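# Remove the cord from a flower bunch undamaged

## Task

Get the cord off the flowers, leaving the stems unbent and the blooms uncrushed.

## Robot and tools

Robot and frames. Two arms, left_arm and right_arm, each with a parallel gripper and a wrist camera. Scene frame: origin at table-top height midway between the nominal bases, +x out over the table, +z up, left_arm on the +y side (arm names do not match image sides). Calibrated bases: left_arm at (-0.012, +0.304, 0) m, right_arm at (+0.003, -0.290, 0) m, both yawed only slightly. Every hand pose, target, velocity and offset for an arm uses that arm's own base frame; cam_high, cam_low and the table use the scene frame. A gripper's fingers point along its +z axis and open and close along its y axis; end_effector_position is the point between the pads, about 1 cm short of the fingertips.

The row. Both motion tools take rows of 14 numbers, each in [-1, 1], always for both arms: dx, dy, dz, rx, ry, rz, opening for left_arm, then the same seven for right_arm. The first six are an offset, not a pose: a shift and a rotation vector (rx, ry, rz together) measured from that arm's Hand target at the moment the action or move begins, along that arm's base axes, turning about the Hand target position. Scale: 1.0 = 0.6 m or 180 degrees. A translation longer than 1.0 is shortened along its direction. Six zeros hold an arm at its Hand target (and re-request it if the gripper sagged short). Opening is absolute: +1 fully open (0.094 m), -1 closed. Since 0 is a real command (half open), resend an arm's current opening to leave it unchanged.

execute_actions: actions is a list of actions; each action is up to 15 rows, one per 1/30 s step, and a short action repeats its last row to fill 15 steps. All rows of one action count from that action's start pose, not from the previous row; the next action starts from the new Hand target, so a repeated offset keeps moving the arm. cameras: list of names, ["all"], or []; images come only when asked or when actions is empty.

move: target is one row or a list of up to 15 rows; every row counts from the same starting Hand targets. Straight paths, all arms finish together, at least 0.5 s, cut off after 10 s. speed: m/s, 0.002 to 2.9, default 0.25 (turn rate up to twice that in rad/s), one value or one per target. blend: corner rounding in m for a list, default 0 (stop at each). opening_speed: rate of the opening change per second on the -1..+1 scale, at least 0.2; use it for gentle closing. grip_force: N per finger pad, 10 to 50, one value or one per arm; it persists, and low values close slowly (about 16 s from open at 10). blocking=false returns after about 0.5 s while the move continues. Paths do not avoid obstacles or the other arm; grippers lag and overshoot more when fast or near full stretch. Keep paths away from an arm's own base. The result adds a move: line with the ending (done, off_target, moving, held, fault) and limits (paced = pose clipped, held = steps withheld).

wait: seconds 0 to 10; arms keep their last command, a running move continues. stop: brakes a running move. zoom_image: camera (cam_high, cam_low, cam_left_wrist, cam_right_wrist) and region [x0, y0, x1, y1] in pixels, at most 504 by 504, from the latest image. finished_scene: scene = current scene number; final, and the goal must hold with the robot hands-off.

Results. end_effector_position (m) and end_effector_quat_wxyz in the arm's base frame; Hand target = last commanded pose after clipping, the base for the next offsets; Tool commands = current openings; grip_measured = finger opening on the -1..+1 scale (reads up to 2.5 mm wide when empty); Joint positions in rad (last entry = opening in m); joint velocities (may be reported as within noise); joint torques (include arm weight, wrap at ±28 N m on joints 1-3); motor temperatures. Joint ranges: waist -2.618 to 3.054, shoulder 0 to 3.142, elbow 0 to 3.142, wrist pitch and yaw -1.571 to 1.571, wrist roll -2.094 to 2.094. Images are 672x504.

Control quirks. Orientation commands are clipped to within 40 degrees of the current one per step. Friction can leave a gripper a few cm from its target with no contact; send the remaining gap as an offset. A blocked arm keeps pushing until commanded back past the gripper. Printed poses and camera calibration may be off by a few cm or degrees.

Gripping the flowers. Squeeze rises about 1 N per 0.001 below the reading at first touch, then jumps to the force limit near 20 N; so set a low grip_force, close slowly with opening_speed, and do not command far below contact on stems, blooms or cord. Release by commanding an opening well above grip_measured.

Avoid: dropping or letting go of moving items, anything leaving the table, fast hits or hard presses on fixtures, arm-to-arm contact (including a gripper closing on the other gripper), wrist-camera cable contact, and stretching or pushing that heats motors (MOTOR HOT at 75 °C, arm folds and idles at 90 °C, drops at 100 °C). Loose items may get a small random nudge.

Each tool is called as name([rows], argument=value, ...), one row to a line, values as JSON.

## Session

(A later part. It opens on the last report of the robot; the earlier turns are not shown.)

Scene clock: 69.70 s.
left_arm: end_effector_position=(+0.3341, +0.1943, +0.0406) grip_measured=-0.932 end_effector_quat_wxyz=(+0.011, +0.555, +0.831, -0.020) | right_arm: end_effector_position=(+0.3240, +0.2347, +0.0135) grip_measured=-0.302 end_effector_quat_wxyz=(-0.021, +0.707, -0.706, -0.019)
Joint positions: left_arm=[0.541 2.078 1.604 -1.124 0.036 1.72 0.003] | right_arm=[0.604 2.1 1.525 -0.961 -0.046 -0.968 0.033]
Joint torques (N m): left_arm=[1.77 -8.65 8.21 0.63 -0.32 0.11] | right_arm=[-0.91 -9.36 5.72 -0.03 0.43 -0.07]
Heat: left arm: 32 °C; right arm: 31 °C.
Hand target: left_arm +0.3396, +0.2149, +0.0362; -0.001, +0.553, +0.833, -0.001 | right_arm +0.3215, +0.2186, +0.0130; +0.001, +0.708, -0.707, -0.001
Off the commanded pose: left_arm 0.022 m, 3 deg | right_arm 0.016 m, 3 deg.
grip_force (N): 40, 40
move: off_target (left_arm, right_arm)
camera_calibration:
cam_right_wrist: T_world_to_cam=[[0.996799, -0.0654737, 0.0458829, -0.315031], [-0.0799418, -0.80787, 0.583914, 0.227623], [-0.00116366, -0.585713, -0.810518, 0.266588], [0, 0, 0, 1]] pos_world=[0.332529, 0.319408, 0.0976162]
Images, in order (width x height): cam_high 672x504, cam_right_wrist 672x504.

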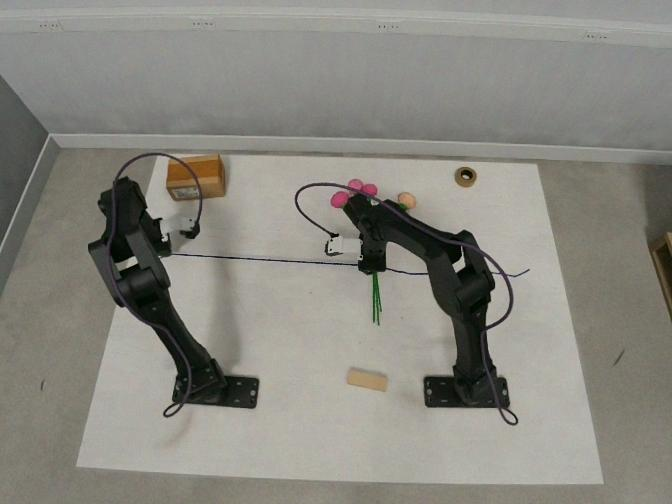

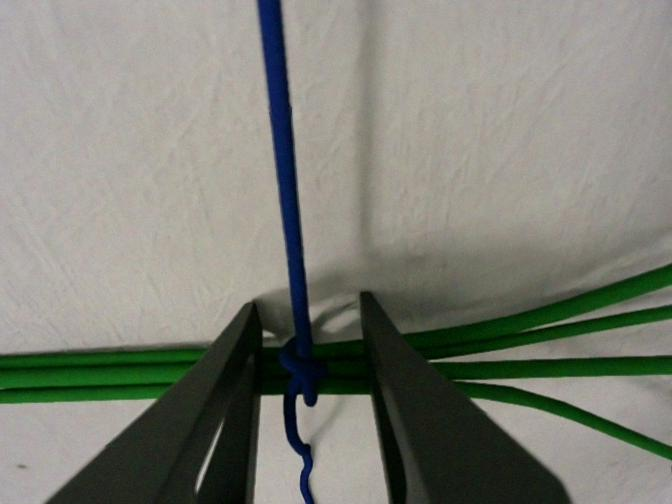

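move(target=[-0.035,0.165,0.01,0,0,0,-1,0,0,0,0,0,0,-0.3], speed=0.07, cameras=["cam_high","cam_right_wrist"])

Scene clock: 73.10 s.
left_arm: end_effector_position=(+0.3159, +0.2789, +0.0496) grip_measured=-0.932 end_effector_quat_wxyz=(+0.026, +0.555, +0.830, -0.040) | right_arm: end_effector_position=(+0.3239, +0.2513, +0.0145) grip_measured=-0.302 end_effector_quat_wxyz=(-0.044, +0.712, -0.699, -0.037)
Joint positions: left_arm=[0.75 2.256 1.921 -1.302 0.069 1.931 0.003] | right_arm=[0.618 2.1 1.525 -0.923 -0.089 -0.968 0.033]
Joint torques (N m): left_arm=[2.26 -9.91 8.77 0.91 -0.6 0.11] | right_arm=[-2.24 -9.46 5.89 -0.35 0.86 -0.08]
Heat: left arm: 33 °C; right arm: 32 °C.
Hand target: left_arm +0.3186, +0.3140, +0.0423; -0.001, +0.553, +0.833, +0.000 | right_arm +0.3215, +0.2185, +0.0130; +0.001, +0.707, -0.707, -0.001
Off the commanded pose: left_arm 0.036 m, 5 deg | right_arm 0.033 m, 7 deg.
grip_force (N): 40, 40
move: off_target (left_arm, right_arm)
camera_calibration:
cam_right_wrist: T_world_to_cam=[[0.997456, -0.0514672, 0.049332, -0.317639], [-0.069925, -0.841127, 0.536298, 0.246181], [0.0138927, -0.538383, -0.842586, 0.260736], [0, 0, 0, 1]] pos_world=[0.330422, 0.331097, 0.103336]
Images, in order (width x height): cam_high 672x504, cam_right_wrist 672x504.

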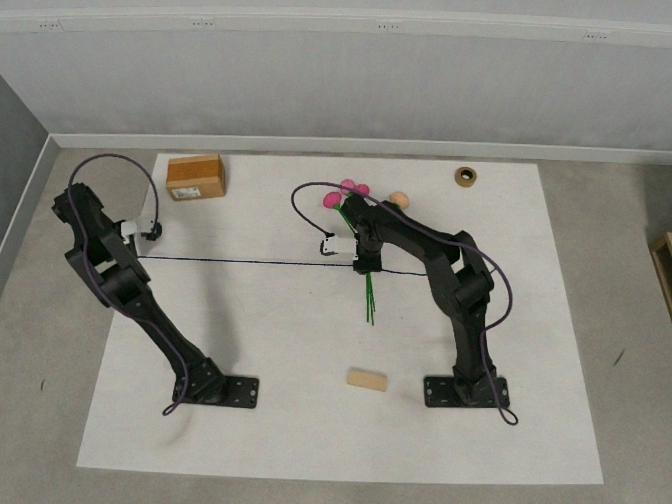

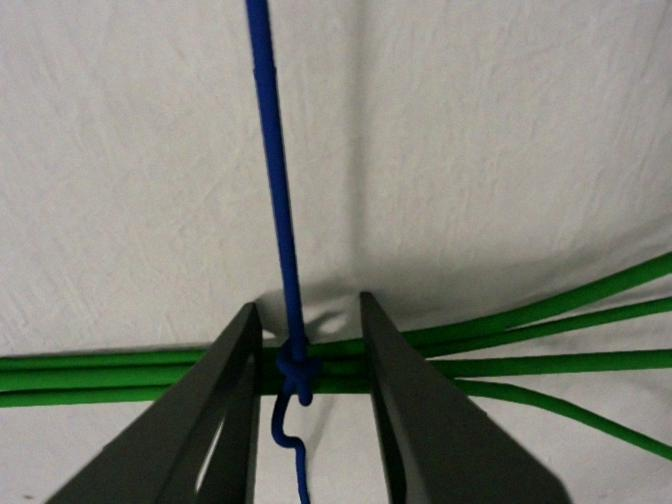

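move([
  [0,-0.098,-0.045,0,0,0,-1,0,0.045,0,0,0,0,-0.3],
  [0,-0.098,-0.045,0,0,0,0.3,0,0.045,0,0,0,0,-0.3],
  [0,-0.098,0.096,0,0,0,0.3,0,0.045,0,0,0,0,-0.3],
  [0.029,-0.723,0.096,0,0,0.8175,0.3,0,0.045,0,0,0,0,-0.3],
], speed=[0.1,0.1,0.15,0.42], blend=[0,0,0.04,0], cameras=["all"])

Scene clock: 88.93 s.
left_arm: end_effector_position=(+0.3271, -0.1189, +0.1027) grip_measured=+0.298 end_effector_quat_wxyz=(-0.009, -0.640, +0.769, -0.005) | right_arm: end_effector_position=(+0.3204, +0.2423, +0.0134) grip_measured=-0.302 end_effector_quat_wxyz=(-0.002, +0.710, -0.705, +0.000)
Joint positions: left_arm=[-0.34 1.866 1.554 -1.259 0.021 -1.729 0.061] | right_arm=[0.644 2.133 1.579 -1.012 -0.001 -0.934 0.033]
Joint torques (N m): left_arm=[-0.32 -7.04 7.84 0.49 -0.13 -0.16] | right_arm=[0.47 -7.88 8.94 0.02 0.04 0.09]
Heat: left arm: 33 °C; right arm: 32 °C.
Hand target: left_arm +0.3360, -0.1199, +0.0999; +0.000, -0.643, +0.766, -0.001 | right_arm +0.3216, +0.2456, +0.0132; +0.001, +0.707, -0.707, -0.001
Off the commanded pose: left_arm 0.009 m, 1 deg | right_arm 0.003 m, 1 deg.
grip_force (N): 40, 40
move: done
camera_calibration:
cam_left_wrist: T_world_to_cam=[[0.964027, -0.258184, 0.0631867, -0.360194], [-0.239338, -0.739753, 0.628874, -0.0503661], [-0.115622, -0.621375, -0.774935, 0.16937], [0, 0, 0, 1]] pos_world=[0.354765, -0.0250125, 0.185684]
cam_right_wrist: T_world_to_cam=[[0.99713, -0.0570697, 0.0497543, -0.313229], [-0.0756589, -0.775891, 0.626313, 0.223752], [0.00286043, -0.62828, -0.777982, 0.279486], [0, 0, 0, 1]] pos_world=[0.328459, 0.331327, 0.0928803]

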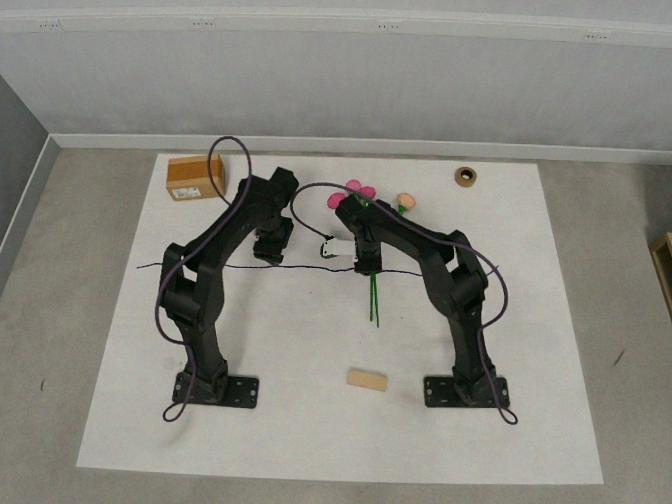

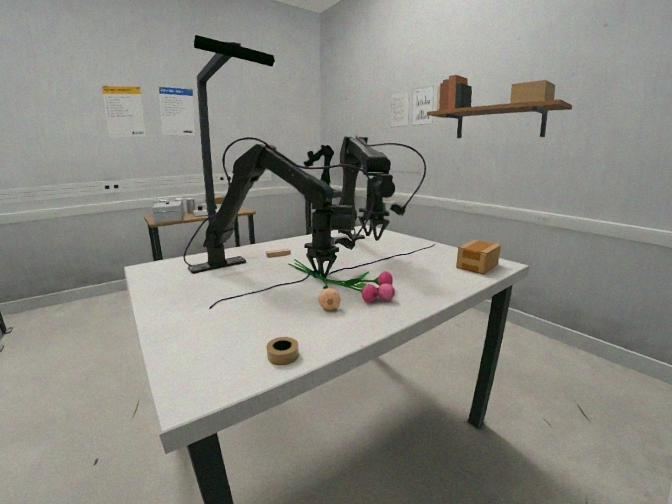

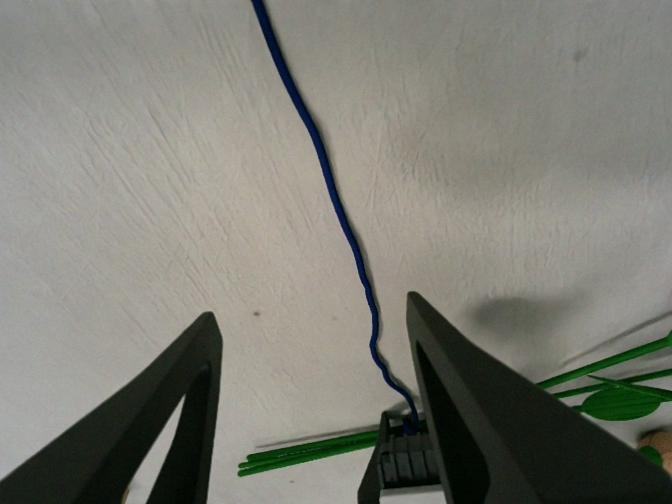

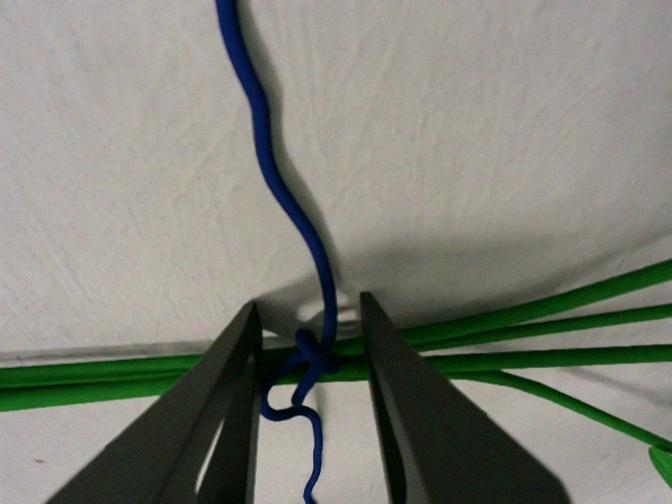

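move([
  [0.008,0,-0.12,0,0,0,0.3,0,0,0,0,0,0,-0.3],
  [0.008,0,-0.17,0,0,0,0.3,0,0,0,0,0,0,-0.3],
  [0.008,0,-0.17,0,0,0,-1,0,0,0,0,0,0,-0.3],
], speed=[0.15,0.05,0.05], blend=[0.01,0,0], opening_speed=0.9, cameras=["cam_high","cam_left_wrist","cam_right_wrist"])

Scene clock: 96.67 s.
left_arm: end_effector_position=(+0.3434, -0.1246, +0.0139) grip_measured=-0.932 end_effector_quat_wxyz=(-0.001, -0.639, +0.769, -0.019) | right_arm: end_effector_position=(+0.3204, +0.2423, +0.0134) grip_measured=-0.302 end_effector_quat_wxyz=(-0.002, +0.710, -0.705, +0.000)
Joint positions: left_arm=[-0.34 1.978 1.344 -0.905 0.021 -1.729 0.003] | right_arm=[0.644 2.133 1.579 -1.012 -0.001 -0.934 0.033]
Joint torques (N m): left_arm=[-0.06 -7.5 4.26 0.74 -0.16 -0.1] | right_arm=[0.46 -7.87 8.94 0.01 0.04 0.09]
Heat: left arm: 33 °C; right arm: 32 °C.
Hand target: left_arm +0.3408, -0.1199, -0.0021; +0.000, -0.643, +0.766, -0.001 | right_arm +0.3216, +0.2456, +0.0132; +0.001, +0.707, -0.707, -0.001
Off the commanded pose: left_arm 0.017 m, 2 deg | right_arm 0.004 m, 1 deg.
grip_force (N): 40, 40
move: off_target (left_arm); target 3's new opening was sent with left_arm's hand 0.017 m and 2 deg from that target
camera_calibration:
cam_left_wrist: T_world_to_cam=[[0.961639, -0.257357, 0.0949622, -0.371215], [-0.25832, -0.733072, 0.629188, 0.012441], [-0.092312, -0.629582, -0.771431, 0.0897945], [0, 0, 0, 1]] pos_world=[0.368478, -0.0298819, 0.0966939]
cam_right_wrist: T_world_to_cam=[[0.99713, -0.0570697, 0.0497543, -0.313229], [-0.0756589, -0.775891, 0.626313, 0.223752], [0.00286043, -0.62828, -0.777982, 0.279486], [0, 0, 0, 1]] pos_world=[0.328459, 0.331327, 0.0928803]
Images, in order (width x height): cam_high 672x504, cam_left_wrist 672x504, cam_right_wrist 672x504.

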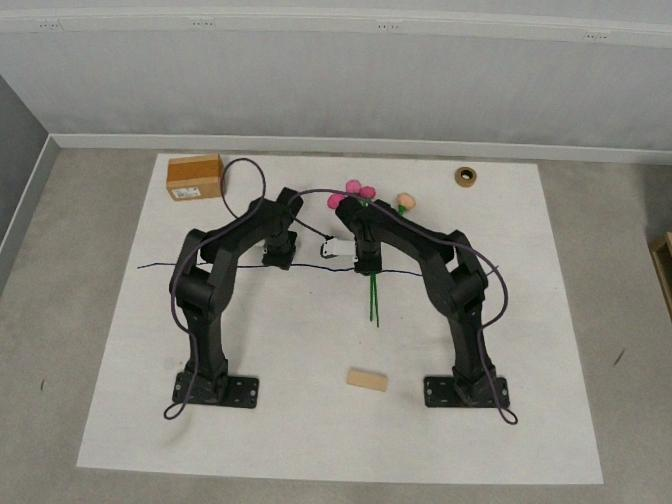

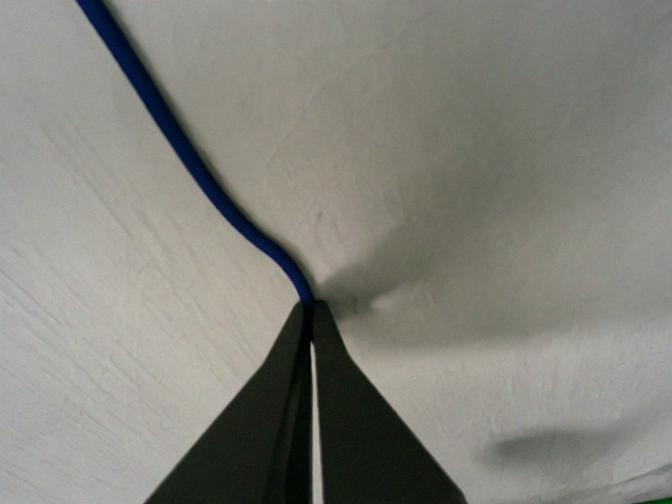

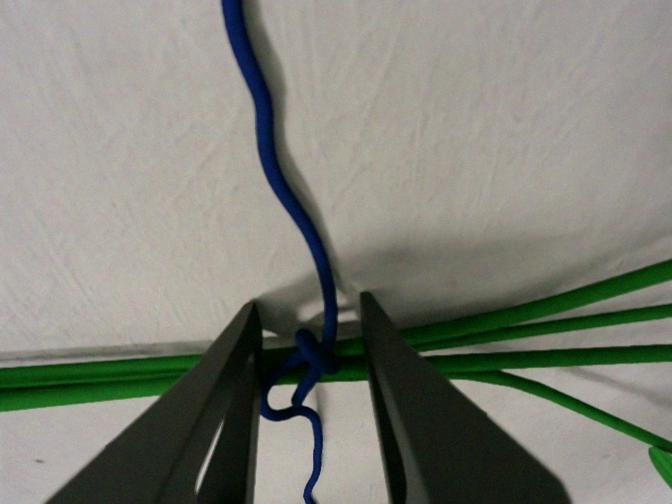

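move([
  [0,0.08,0.05,0,0,0,-1,0,0,0,0,0,0,-0.3],
  [-0.01,0.35,0.06,0,0,0,-1,0,0,0,0,0,0,-0.3],
], speed=[0.06,0.08], blend=[0.03,0], cameras=["cam_high","cam_right_wrist"])

Scene clock: 101.80 s.
left_arm: end_effector_position=(+0.3258, +0.0669, +0.0207) grip_measured=-0.932 end_effector_quat_wxyz=(-0.043, -0.639, +0.768, -0.023) | right_arm: end_effector_position=(+0.3215, +0.2665, +0.0181) grip_measured=-0.302 end_effector_quat_wxyz=(-0.035, +0.716, -0.697, -0.023)
Joint positions: left_arm=[0.242 1.933 1.306 -1.002 0.079 -1.143 0.003] | right_arm=[0.666 2.133 1.596 -0.97 -0.055 -0.929 0.033]
Joint torques (N m): left_arm=[1.48 -11.41 7.31 0.41 -0.66 0.06] | right_arm=[-1.58 -8.05 7.54 -0.23 0.53 0.03]
Heat: left arm: 32 °C; right arm: 32 °C.
Hand target: left_arm +0.3348, +0.0901, +0.0339; +0.000, -0.643, +0.766, -0.001 | right_arm +0.3216, +0.2455, +0.0131; +0.001, +0.707, -0.707, -0.001
Off the commanded pose: left_arm 0.028 m, 6 deg | right_arm 0.021 m, 5 deg.
grip_force (N): 40, 40
move: off_target (left_arm, right_arm); blend cut to 0.0281 m at target 1
camera_calibration:
cam_right_wrist: T_world_to_cam=[[0.997362, -0.042439, 0.0588916, -0.317236], [-0.0682932, -0.823561, 0.563102, 0.25115], [0.0246033, -0.565638, -0.824286, 0.275549], [0, 0, 0, 1]] pos_world=[0.326772, 0.349235, 0.104391]
Images, in order (width x height): cam_high 672x504, cam_right_wrist 672x504.

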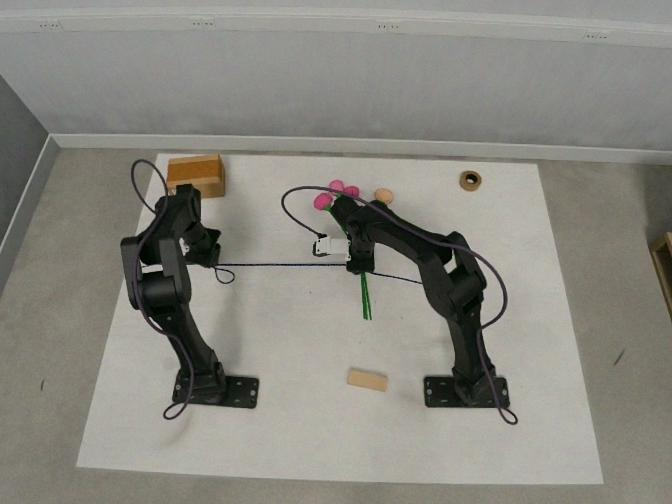

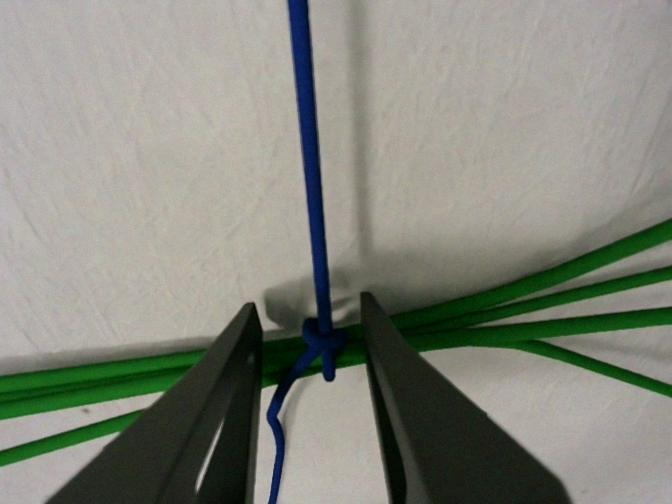

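move(target=[-0.03,0.365,0.01,0,0,0,-1,0,0.01,-0.006,0,0,0,-0.3], speed=0.075, cameras=["cam_high","cam_right_wrist"])

Scene clock: 106.77 s.
left_arm: end_effector_position=(+0.3141, +0.2727, +0.0466) grip_measured=-0.932 end_effector_quat_wxyz=(-0.033, -0.640, +0.767, -0.043) | right_arm: end_effector_position=(+0.3228, +0.2837, +0.0212) grip_measured=-0.302 end_effector_quat_wxyz=(-0.055, +0.720, -0.691, -0.034)
Joint positions: left_arm=[0.748 2.236 1.875 -1.279 0.082 -0.64 0.003] | right_arm=[0.685 2.141 1.615 -0.944 -0.081 -0.923 0.033]
Joint torques (N m): left_arm=[1.91 -9.73 8.57 0.94 -0.69 0.06] | right_arm=[-2.17 -7.54 7.12 -0.38 0.78 0.09]
Heat: left arm: 33 °C; right arm: 32 °C.
Hand target: left_arm +0.3168, +0.3092, +0.0399; +0.000, -0.643, +0.766, -0.001 | right_arm +0.3216, +0.2515, +0.0094; +0.001, +0.707, -0.707, -0.001
Off the commanded pose: left_arm 0.037 m, 6 deg | right_arm 0.034 m, 8 deg.
grip_force (N): 40, 40
move: off_target (left_arm, right_arm)
camera_calibration:
cam_right_wrist: T_world_to_cam=[[0.997067, -0.0306301, 0.0701365, -0.321494], [-0.0630104, -0.848693, 0.525119, 0.269946], [0.0434399, -0.527998, -0.848134, 0.27151], [0, 0, 0, 1]] pos_world=[0.325766, 0.362611, 0.111072]
Images, in order (width x height): cam_high 672x504, cam_right_wrist 672x504.

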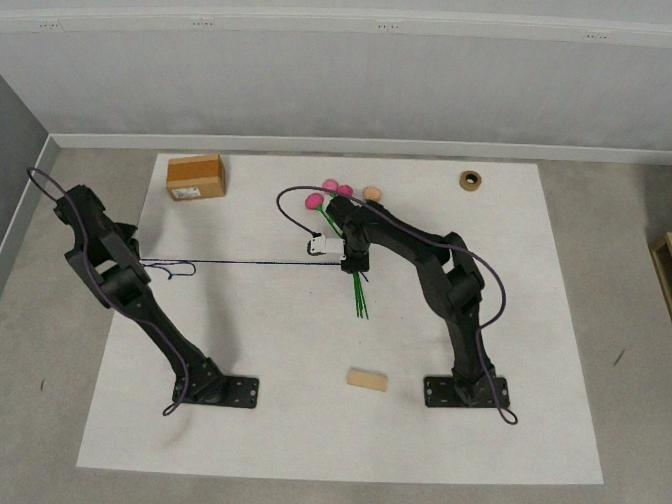

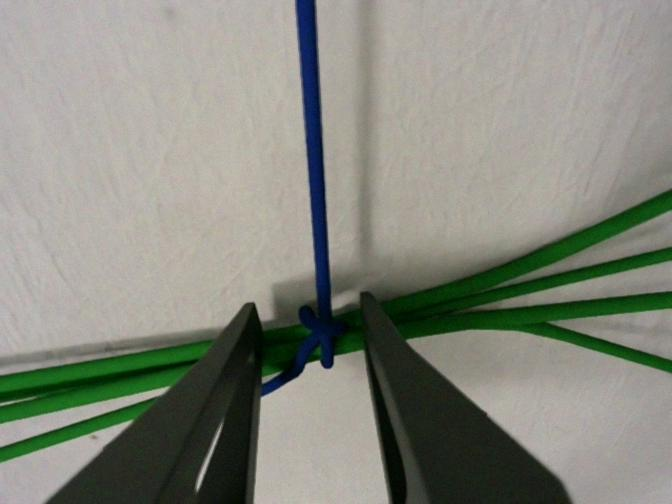

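move(target=[-0.103,0.105,0.01,0,0,0,-1,0,-0.09,0,0,0,0,-0.3], speed=0.06, cameras=["cam_high","cam_right_wrist"])

Scene clock: 111.37 s.
left_arm: end_effector_position=(+0.2511, +0.3068, +0.0583) grip_measured=-0.932 end_effector_quat_wxyz=(-0.070, -0.639, +0.762, -0.077) | right_arm: end_effector_position=(+0.3225, +0.2714, +0.0221) grip_measured=-0.302 end_effector_quat_wxyz=(-0.090, +0.730, -0.673, -0.077)
Joint positions: left_arm=[0.935 2.26 1.946 -1.431 0.116 -0.451 0.003] | right_arm=[0.618 2.069 1.491 -0.846 -0.187 -1.02 0.033]
Joint torques (N m): left_arm=[2.91 -9.7 9.58 1.52 -1.05 0.09] | right_arm=[-5.74 -9.85 3.45 -0.73 1.78 -0.07]
Heat: left arm: 33 °C; right arm: 32 °C.
Hand target: left_arm +0.2549, +0.3722, +0.0460; +0.000, -0.643, +0.766, -0.001 | right_arm +0.3215, +0.1976, +0.0095; +0.001, +0.707, -0.707, -0.001
Off the commanded pose: left_arm 0.067 m, 12 deg | right_arm 0.075 m, 14 deg.
grip_force (N): 40, 40
move: off_target (left_arm, right_arm)
camera_calibration:
cam_right_wrist: T_world_to_cam=[[0.998274, 0.00339198, 0.0586316, -0.330971], [-0.0221668, -0.902727, 0.429642, 0.262547], [0.0543856, -0.4302, -0.901094, 0.236887], [0, 0, 0, 1]] pos_world=[0.323337, 0.340039, 0.120062]
Images, in order (width x height): cam_high 672x504, cam_right_wrist 672x504.

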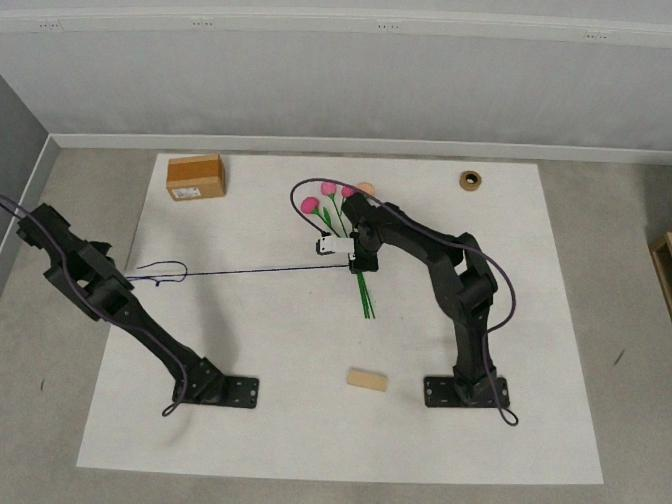

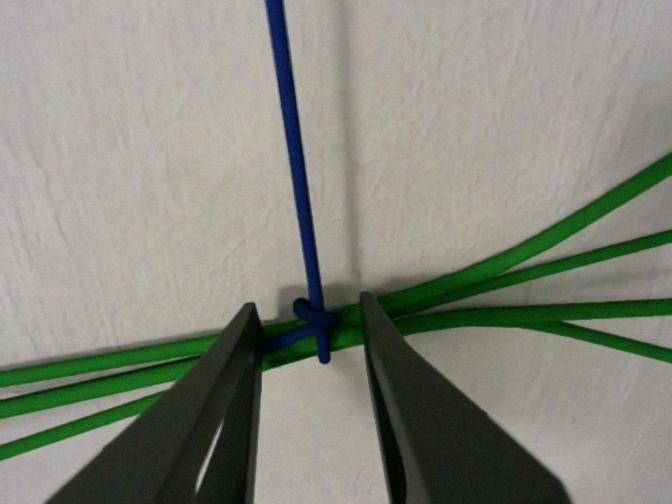

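move([
  [0.0,-0.12,-0.01,0,0,0,-1,0,0.125,0.0,0,0,0,-0.3],
  [0.0,-0.12,-0.03,0,0,0,-1,0,0.14,0.15,0,0,0,-0.3],
], speed=[0.06,0.12], cameras=["cam_high","cam_right_wrist"])

Scene clock: 116.53 s.
left_arm: end_effector_position=(+0.2527, +0.2936, +0.0176) grip_measured=-0.932 end_effector_quat_wxyz=(-0.026, -0.640, +0.767, -0.017) | right_arm: end_effector_position=(+0.3213, +0.2754, +0.0983) grip_measured=-0.302 end_effector_quat_wxyz=(+0.004, +0.707, -0.707, +0.004)
Joint positions: left_arm=[0.869 2.133 1.594 -1.089 0.024 -0.521 0.003] | right_arm=[0.71 2.191 2.011 -1.398 0.009 -0.86 0.033]
Joint torques (N m): left_arm=[-0.42 -14.63 4.04 0.71 -0.17 -0.07] | right_arm=[0.57 -8.62 9.29 0.06 -0.07 0.08]
Motor temperatures (°C): left_arm=[30 32 33 30 28 27 28] | right_arm=[27 33 32 26 30 29 29]
Heat: left arm: 33 °C; right arm: 33 °C.
Hand target: left_arm +0.2550, +0.3002, +0.0280; +0.000, -0.643, +0.766, -0.001 | right_arm +0.3216, +0.2815, +0.0994; +0.001, +0.707, -0.707, -0.001
Off the commanded pose: left_arm 0.012 m, 4 deg | right_arm 0.006 m, 1 deg.
grip_force (N): 40, 40
move: off_target (left_arm)
camera_calibration:
cam_right_wrist: T_world_to_cam=[[0.996762, -0.0639815, 0.0486989, -0.314345], [-0.0803274, -0.765506, 0.638395, 0.193817], [-0.00356612, -0.64024, -0.768167, 0.370729], [0, 0, 0, 1]] pos_world=[0.330218, 0.365611, 0.176358]
Images, in order (width x height): cam_high 672x504, cam_right_wrist 672x504.

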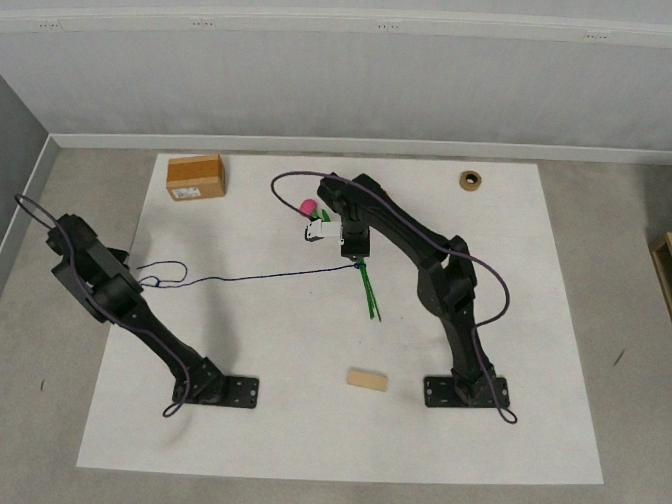

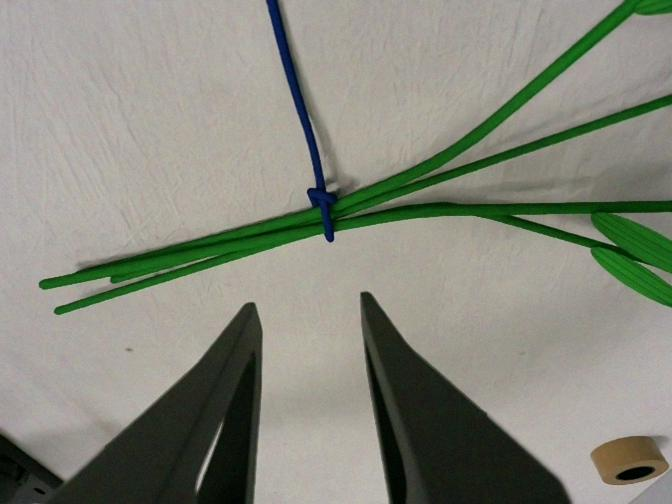

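zoom_image(camera="cam_right_wrist", region=[240, 130, 420, 290])

Scaled by 2.800 from the camera's 672x504 image, which has a finer 960x720 frame.

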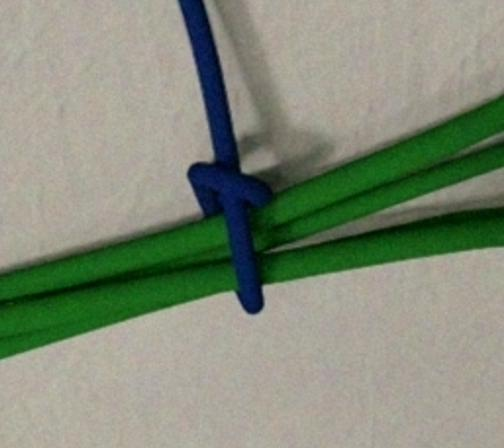

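move([
  [0,0,0,0,0,0,-1,0.014,0.0125,-0.09,0,0,0.09,-0.1],
  [0,0,0,0,0,0,-1,0.014,0.0125,-0.147,0,0,0.09,-0.1],
  [0,0.1,0.02,0,0,0,-1,0.014,0.0125,-0.147,0,0,0.09,-0.1],
], speed=[0.12,0.08,0.05], blend=[0.02,0,0], cameras=["cam_high","cam_right_wrist"])

Scene clock: 124.77 s.
left_arm: end_effector_position=(+0.2563, +0.3475, +0.0474) grip_measured=-0.932 end_effector_quat_wxyz=(+0.001, -0.643, +0.766, -0.012) | right_arm: end_effector_position=(+0.3303, +0.2909, +0.0173) grip_measured=-0.102 end_effector_quat_wxyz=(-0.005, +0.796, -0.605, -0.003)
Joint positions: left_arm=[0.943 2.234 1.88 -1.221 0.024 -0.454 0.003] | right_arm=[0.717 2.276 1.829 -1.115 -0.007 -1.126 0.042]
Joint torques (N m): left_arm=[0.72 -9.72 8.01 0.56 -0.16 0.07] | right_arm=[0.01 -9.32 6.34 0.21 0.03 -0.09]
Heat: left arm: 33 °C; right arm: 33 °C.
Hand target: left_arm +0.2549, +0.3602, +0.0400; +0.000, -0.643, +0.766, -0.001 | right_arm +0.3300, +0.2890, +0.0113; +0.001, +0.800, -0.600, -0.001
Off the commanded pose: left_arm 0.015 m, 1 deg | right_arm 0.006 m, 1 deg.
grip_force (N): 40, 40
move: off_target (left_arm); blend cut to 0.0171 m at target 1
camera_calibration:
cam_right_wrist: T_world_to_cam=[[0.977421, 0.204959, 0.0513804, -0.390123], [0.12949, -0.773157, 0.620854, 0.191353], [0.166975, -0.600183, -0.78224, 0.250694], [0, 0, 0, 1]] pos_world=[0.314677, 0.378367, 0.0973453]
Images, in order (width x height): cam_high 672x504, cam_right_wrist 672x504.

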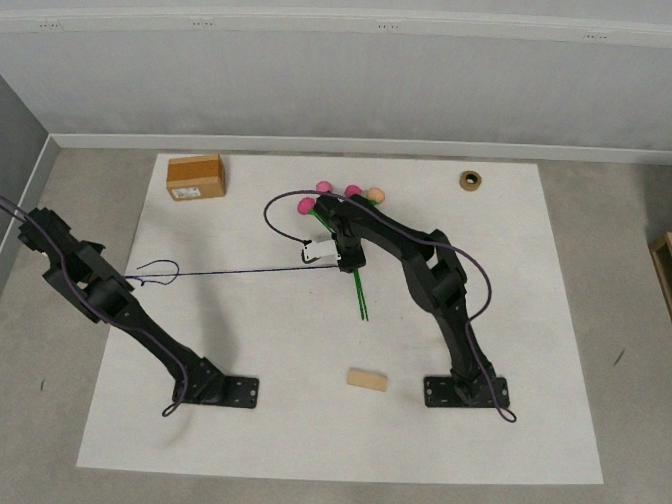

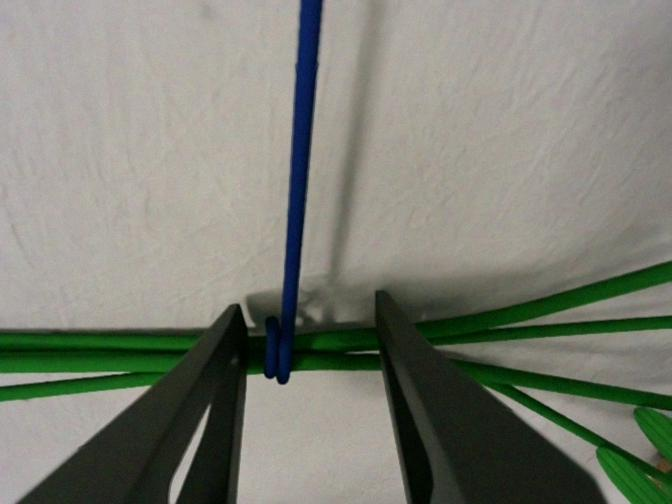

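move(target=[-0.02,0.08,0.03,0,0,0,-1,0,-0.12,0,0,0,0,-0.1], speed=0.06, cameras=["cam_high","cam_right_wrist"])

Scene clock: 127.80 s.
left_arm: end_effector_position=(+0.2452, +0.3584, +0.0678) grip_measured=-0.932 end_effector_quat_wxyz=(-0.047, -0.638, +0.766, -0.057) | right_arm: end_effector_position=(+0.3245, +0.2712, +0.0147) grip_measured=-0.102 end_effector_quat_wxyz=(-0.060, +0.810, -0.581, -0.053)
Joint positions: left_arm=[1.002 2.395 2.226 -1.526 0.081 -0.382 0.003] | right_arm=[0.635 2.14 1.584 -0.934 -0.138 -1.258 0.042]
Joint torques (N m): left_arm=[2.54 -10.74 9.13 1.3 -0.73 0.07] | right_arm=[-4.88 -10.76 3.99 -0.37 1.36 -0.13]
Heat: left arm: 33 °C; right arm: 33 °C.
Hand target: left_arm +0.2430, +0.4082, +0.0579; +0.000, -0.643, +0.766, -0.001 | right_arm +0.3300, +0.2170, +0.0112; +0.001, +0.800, -0.600, -0.001
Off the commanded pose: left_arm 0.051 m, 8 deg | right_arm 0.055 m, 10 deg.
grip_force (N): 40, 40
move: off_target (left_arm, right_arm)
camera_calibration:
cam_right_wrist: T_world_to_cam=[[0.965496, 0.250391, 0.0715612, -0.389106], [0.182783, -0.847316, 0.498645, 0.18312], [0.185491, -0.468359, -0.863848, 0.197247], [0, 0, 0, 1]] pos_world=[0.305621, 0.344972, 0.106925]
Images, in order (width x height): cam_high 672x504, cam_right_wrist 672x504.

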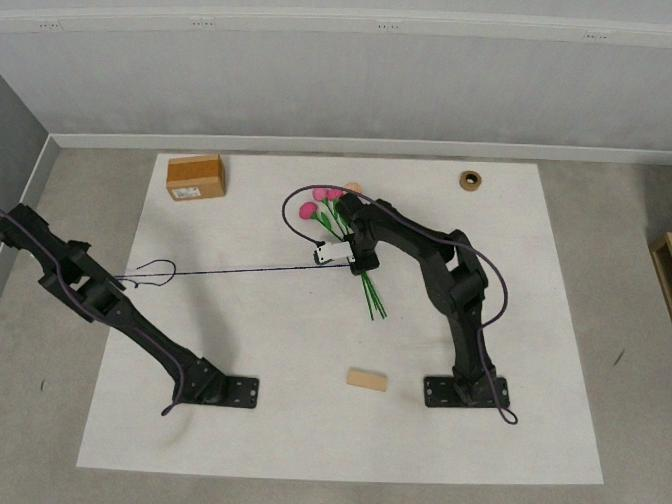

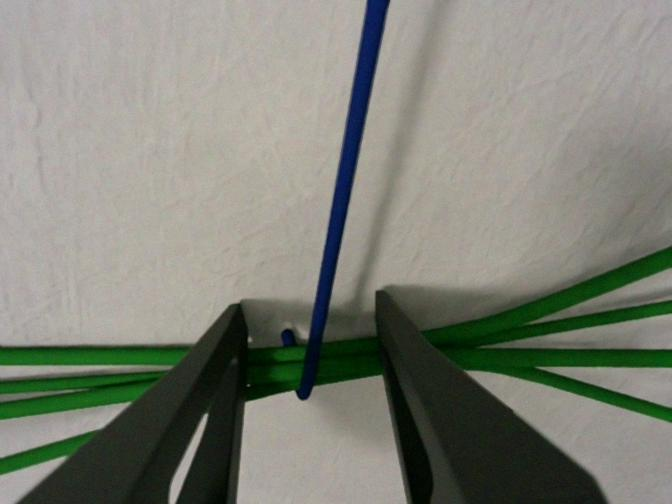

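move(target=[0.0,0.06,0.03,0,0,0,-1,0,0.0,0.01,0,0,0,-0.1], speed=0.08, cameras=["cam_high","cam_right_wrist"])

Scene clock: 131.93 s.
left_arm: end_effector_position=(+0.2432, +0.4419, +0.0892) grip_measured=-0.932 end_effector_quat_wxyz=(+0.045, -0.647, +0.761, +0.008) | right_arm: end_effector_position=(+0.3329, +0.2401, +0.0131) grip_measured=-0.102 end_effector_quat_wxyz=(-0.026, +0.806, -0.591, -0.020)
Joint positions: left_arm=[1.072 2.57 2.642 -1.552 0.018 -0.339 0.003] | right_arm=[0.598 2.138 1.583 -0.981 -0.055 -1.276 0.042]
Joint torques (N m): left_arm=[-0.5 -11.43 7.66 0.53 -0.12 0.06] | right_arm=[-1.73 -11.14 4.74 -0.14 0.53 -0.01]
Heat: left arm: 33 °C; right arm: 34 °C.
Hand target: left_arm +0.2430, +0.4441, +0.0758; +0.000, -0.643, +0.766, -0.001 | right_arm +0.3300, +0.2170, +0.0172; +0.001, +0.800, -0.600, -0.001
Off the commanded pose: left_arm 0.014 m, 5 deg | right_arm 0.024 m, 4 deg.
joint sent to its limit (left arm) — joint 4 (wrist pitch), lower limit. The joint targets are off in orientation, not in position.
grip_force (N): 40, 40
move: off_target (left_arm, right_arm)
camera_calibration:
cam_right_wrist: T_world_to_cam=[[0.970398, 0.233839, 0.0603986, -0.386849], [0.156916, -0.800559, 0.578345, 0.152287], [0.183592, -0.551747, -0.813554, 0.19973], [0, 0, 0, 1]] pos_world=[0.314832, 0.322575, 0.0977818]
Images, in order (width x height): cam_high 672x504, cam_right_wrist 672x504.

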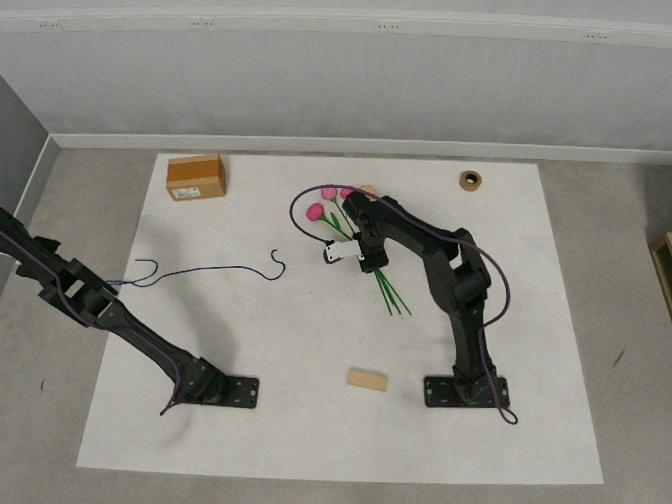

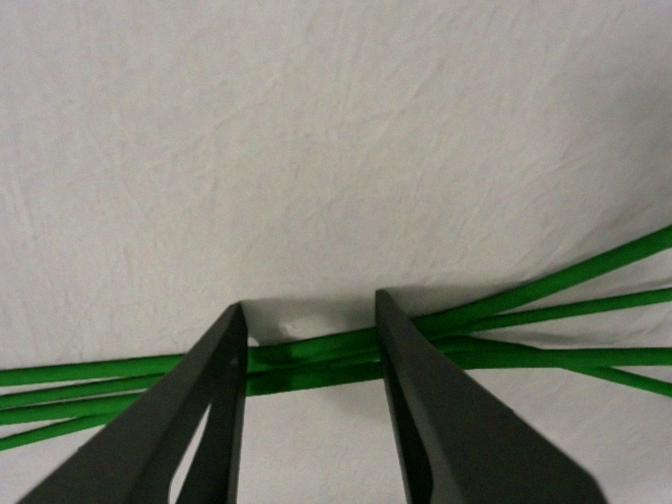

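move([
  [0.078,-0.573,-0.085,0,0,0,-1,0,0.065,0.02,0,0,0,-0.1],
  [0.078,-0.573,-0.115,0,0,0,-1,0,0.07,0.15,0,0,0,-0.1],
  [0.078,-0.573,-0.115,0,0,0,0.1,0,0.07,0.15,0,0,0,-0.1],
  [0.078,-0.573,0.06,0,0,0,0.1,-0.1,-0.25,0.2,0,0,0,-0.1],
], speed=[0.2,0.12,0.1,0.25], cameras=["all"])

Scene clock: 140.00 s.
left_arm: end_effector_position=(+0.2855, +0.0963, +0.0957) grip_measured=+0.098 end_effector_quat_wxyz=(-0.026, -0.640, +0.768, +0.000) | right_arm: end_effector_position=(+0.2734, +0.0651, +0.1334) grip_measured=-0.102 end_effector_quat_wxyz=(+0.012, +0.796, -0.605, +0.001)
Joint positions: left_arm=[0.333 1.736 1.364 -1.247 0.018 -1.055 0.052] | right_arm=[0.241 1.621 1.387 -1.354 0.017 -1.601 0.042]
Joint torques (N m): left_arm=[-0.17 -10.7 7.56 0.28 -0.12 -0.1] | right_arm=[-0.06 -7.21 5.91 0.13 -0.12 -0.1]
Heat: left arm: 33 °C; right arm: 34 °C.
Hand target: left_arm +0.2898, +0.1004, +0.1119; +0.000, -0.643, +0.766, -0.001 | right_arm +0.2700, +0.0670, +0.1372; +0.001, +0.800, -0.600, -0.001
Off the commanded pose: left_arm 0.017 m, 3 deg | right_arm 0.005 m, 1 deg.
grip_force (N): 40, 40
move: off_target (left_arm)
camera_calibration:
cam_left_wrist: T_world_to_cam=[[0.965616, -0.257587, 0.035145, -0.261752], [-0.218643, -0.731513, 0.64582, 0.0948844], [-0.140646, -0.631298, -0.76268, 0.299762], [0, 0, 0, 1]] pos_world=[0.315658, 0.191224, 0.176543]
cam_right_wrist: T_world_to_cam=[[0.978004, 0.206308, 0.0307525, -0.291749], [0.138549, -0.752726, 0.64359, -0.0547761], [0.155926, -0.625172, -0.764753, 0.217808], [0, 0, 0, 1]] pos_world=[0.258959, 0.155126, 0.210794]

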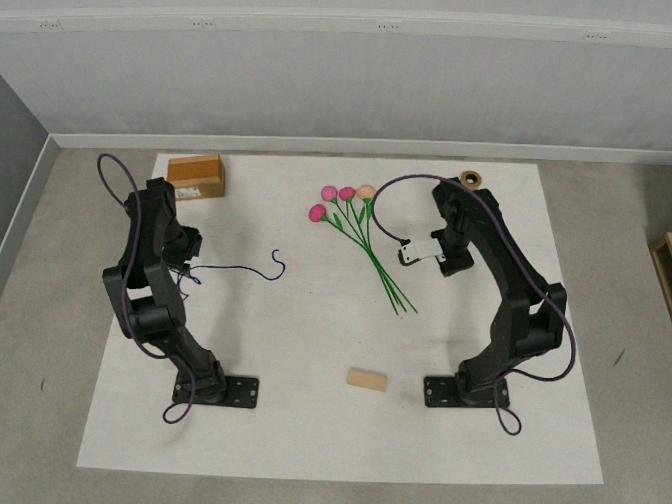

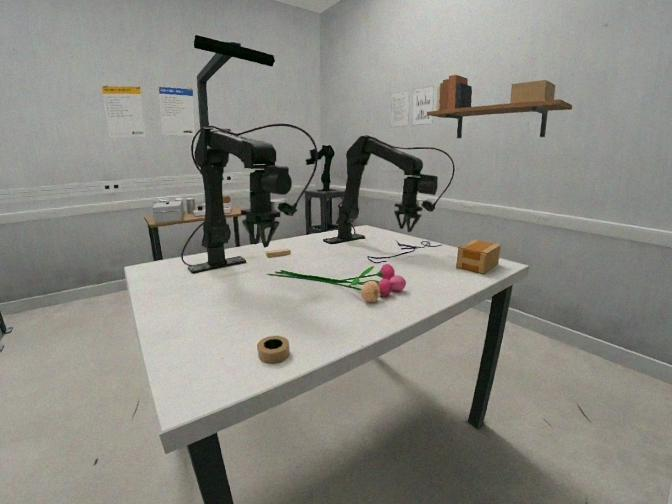

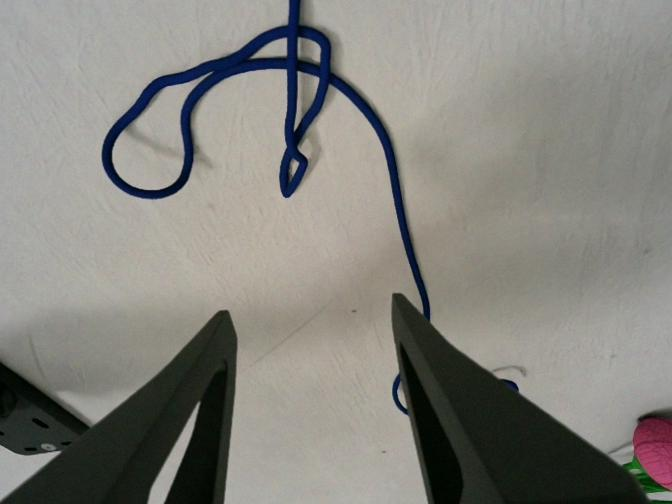

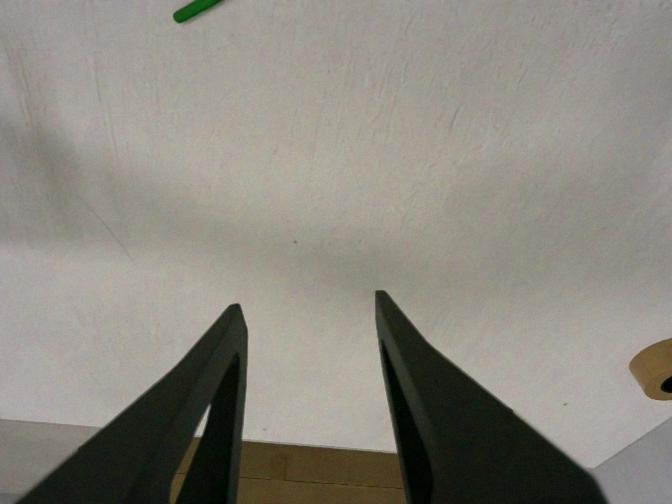

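finished_scene(scene=2)

The scene is finished: the task was done.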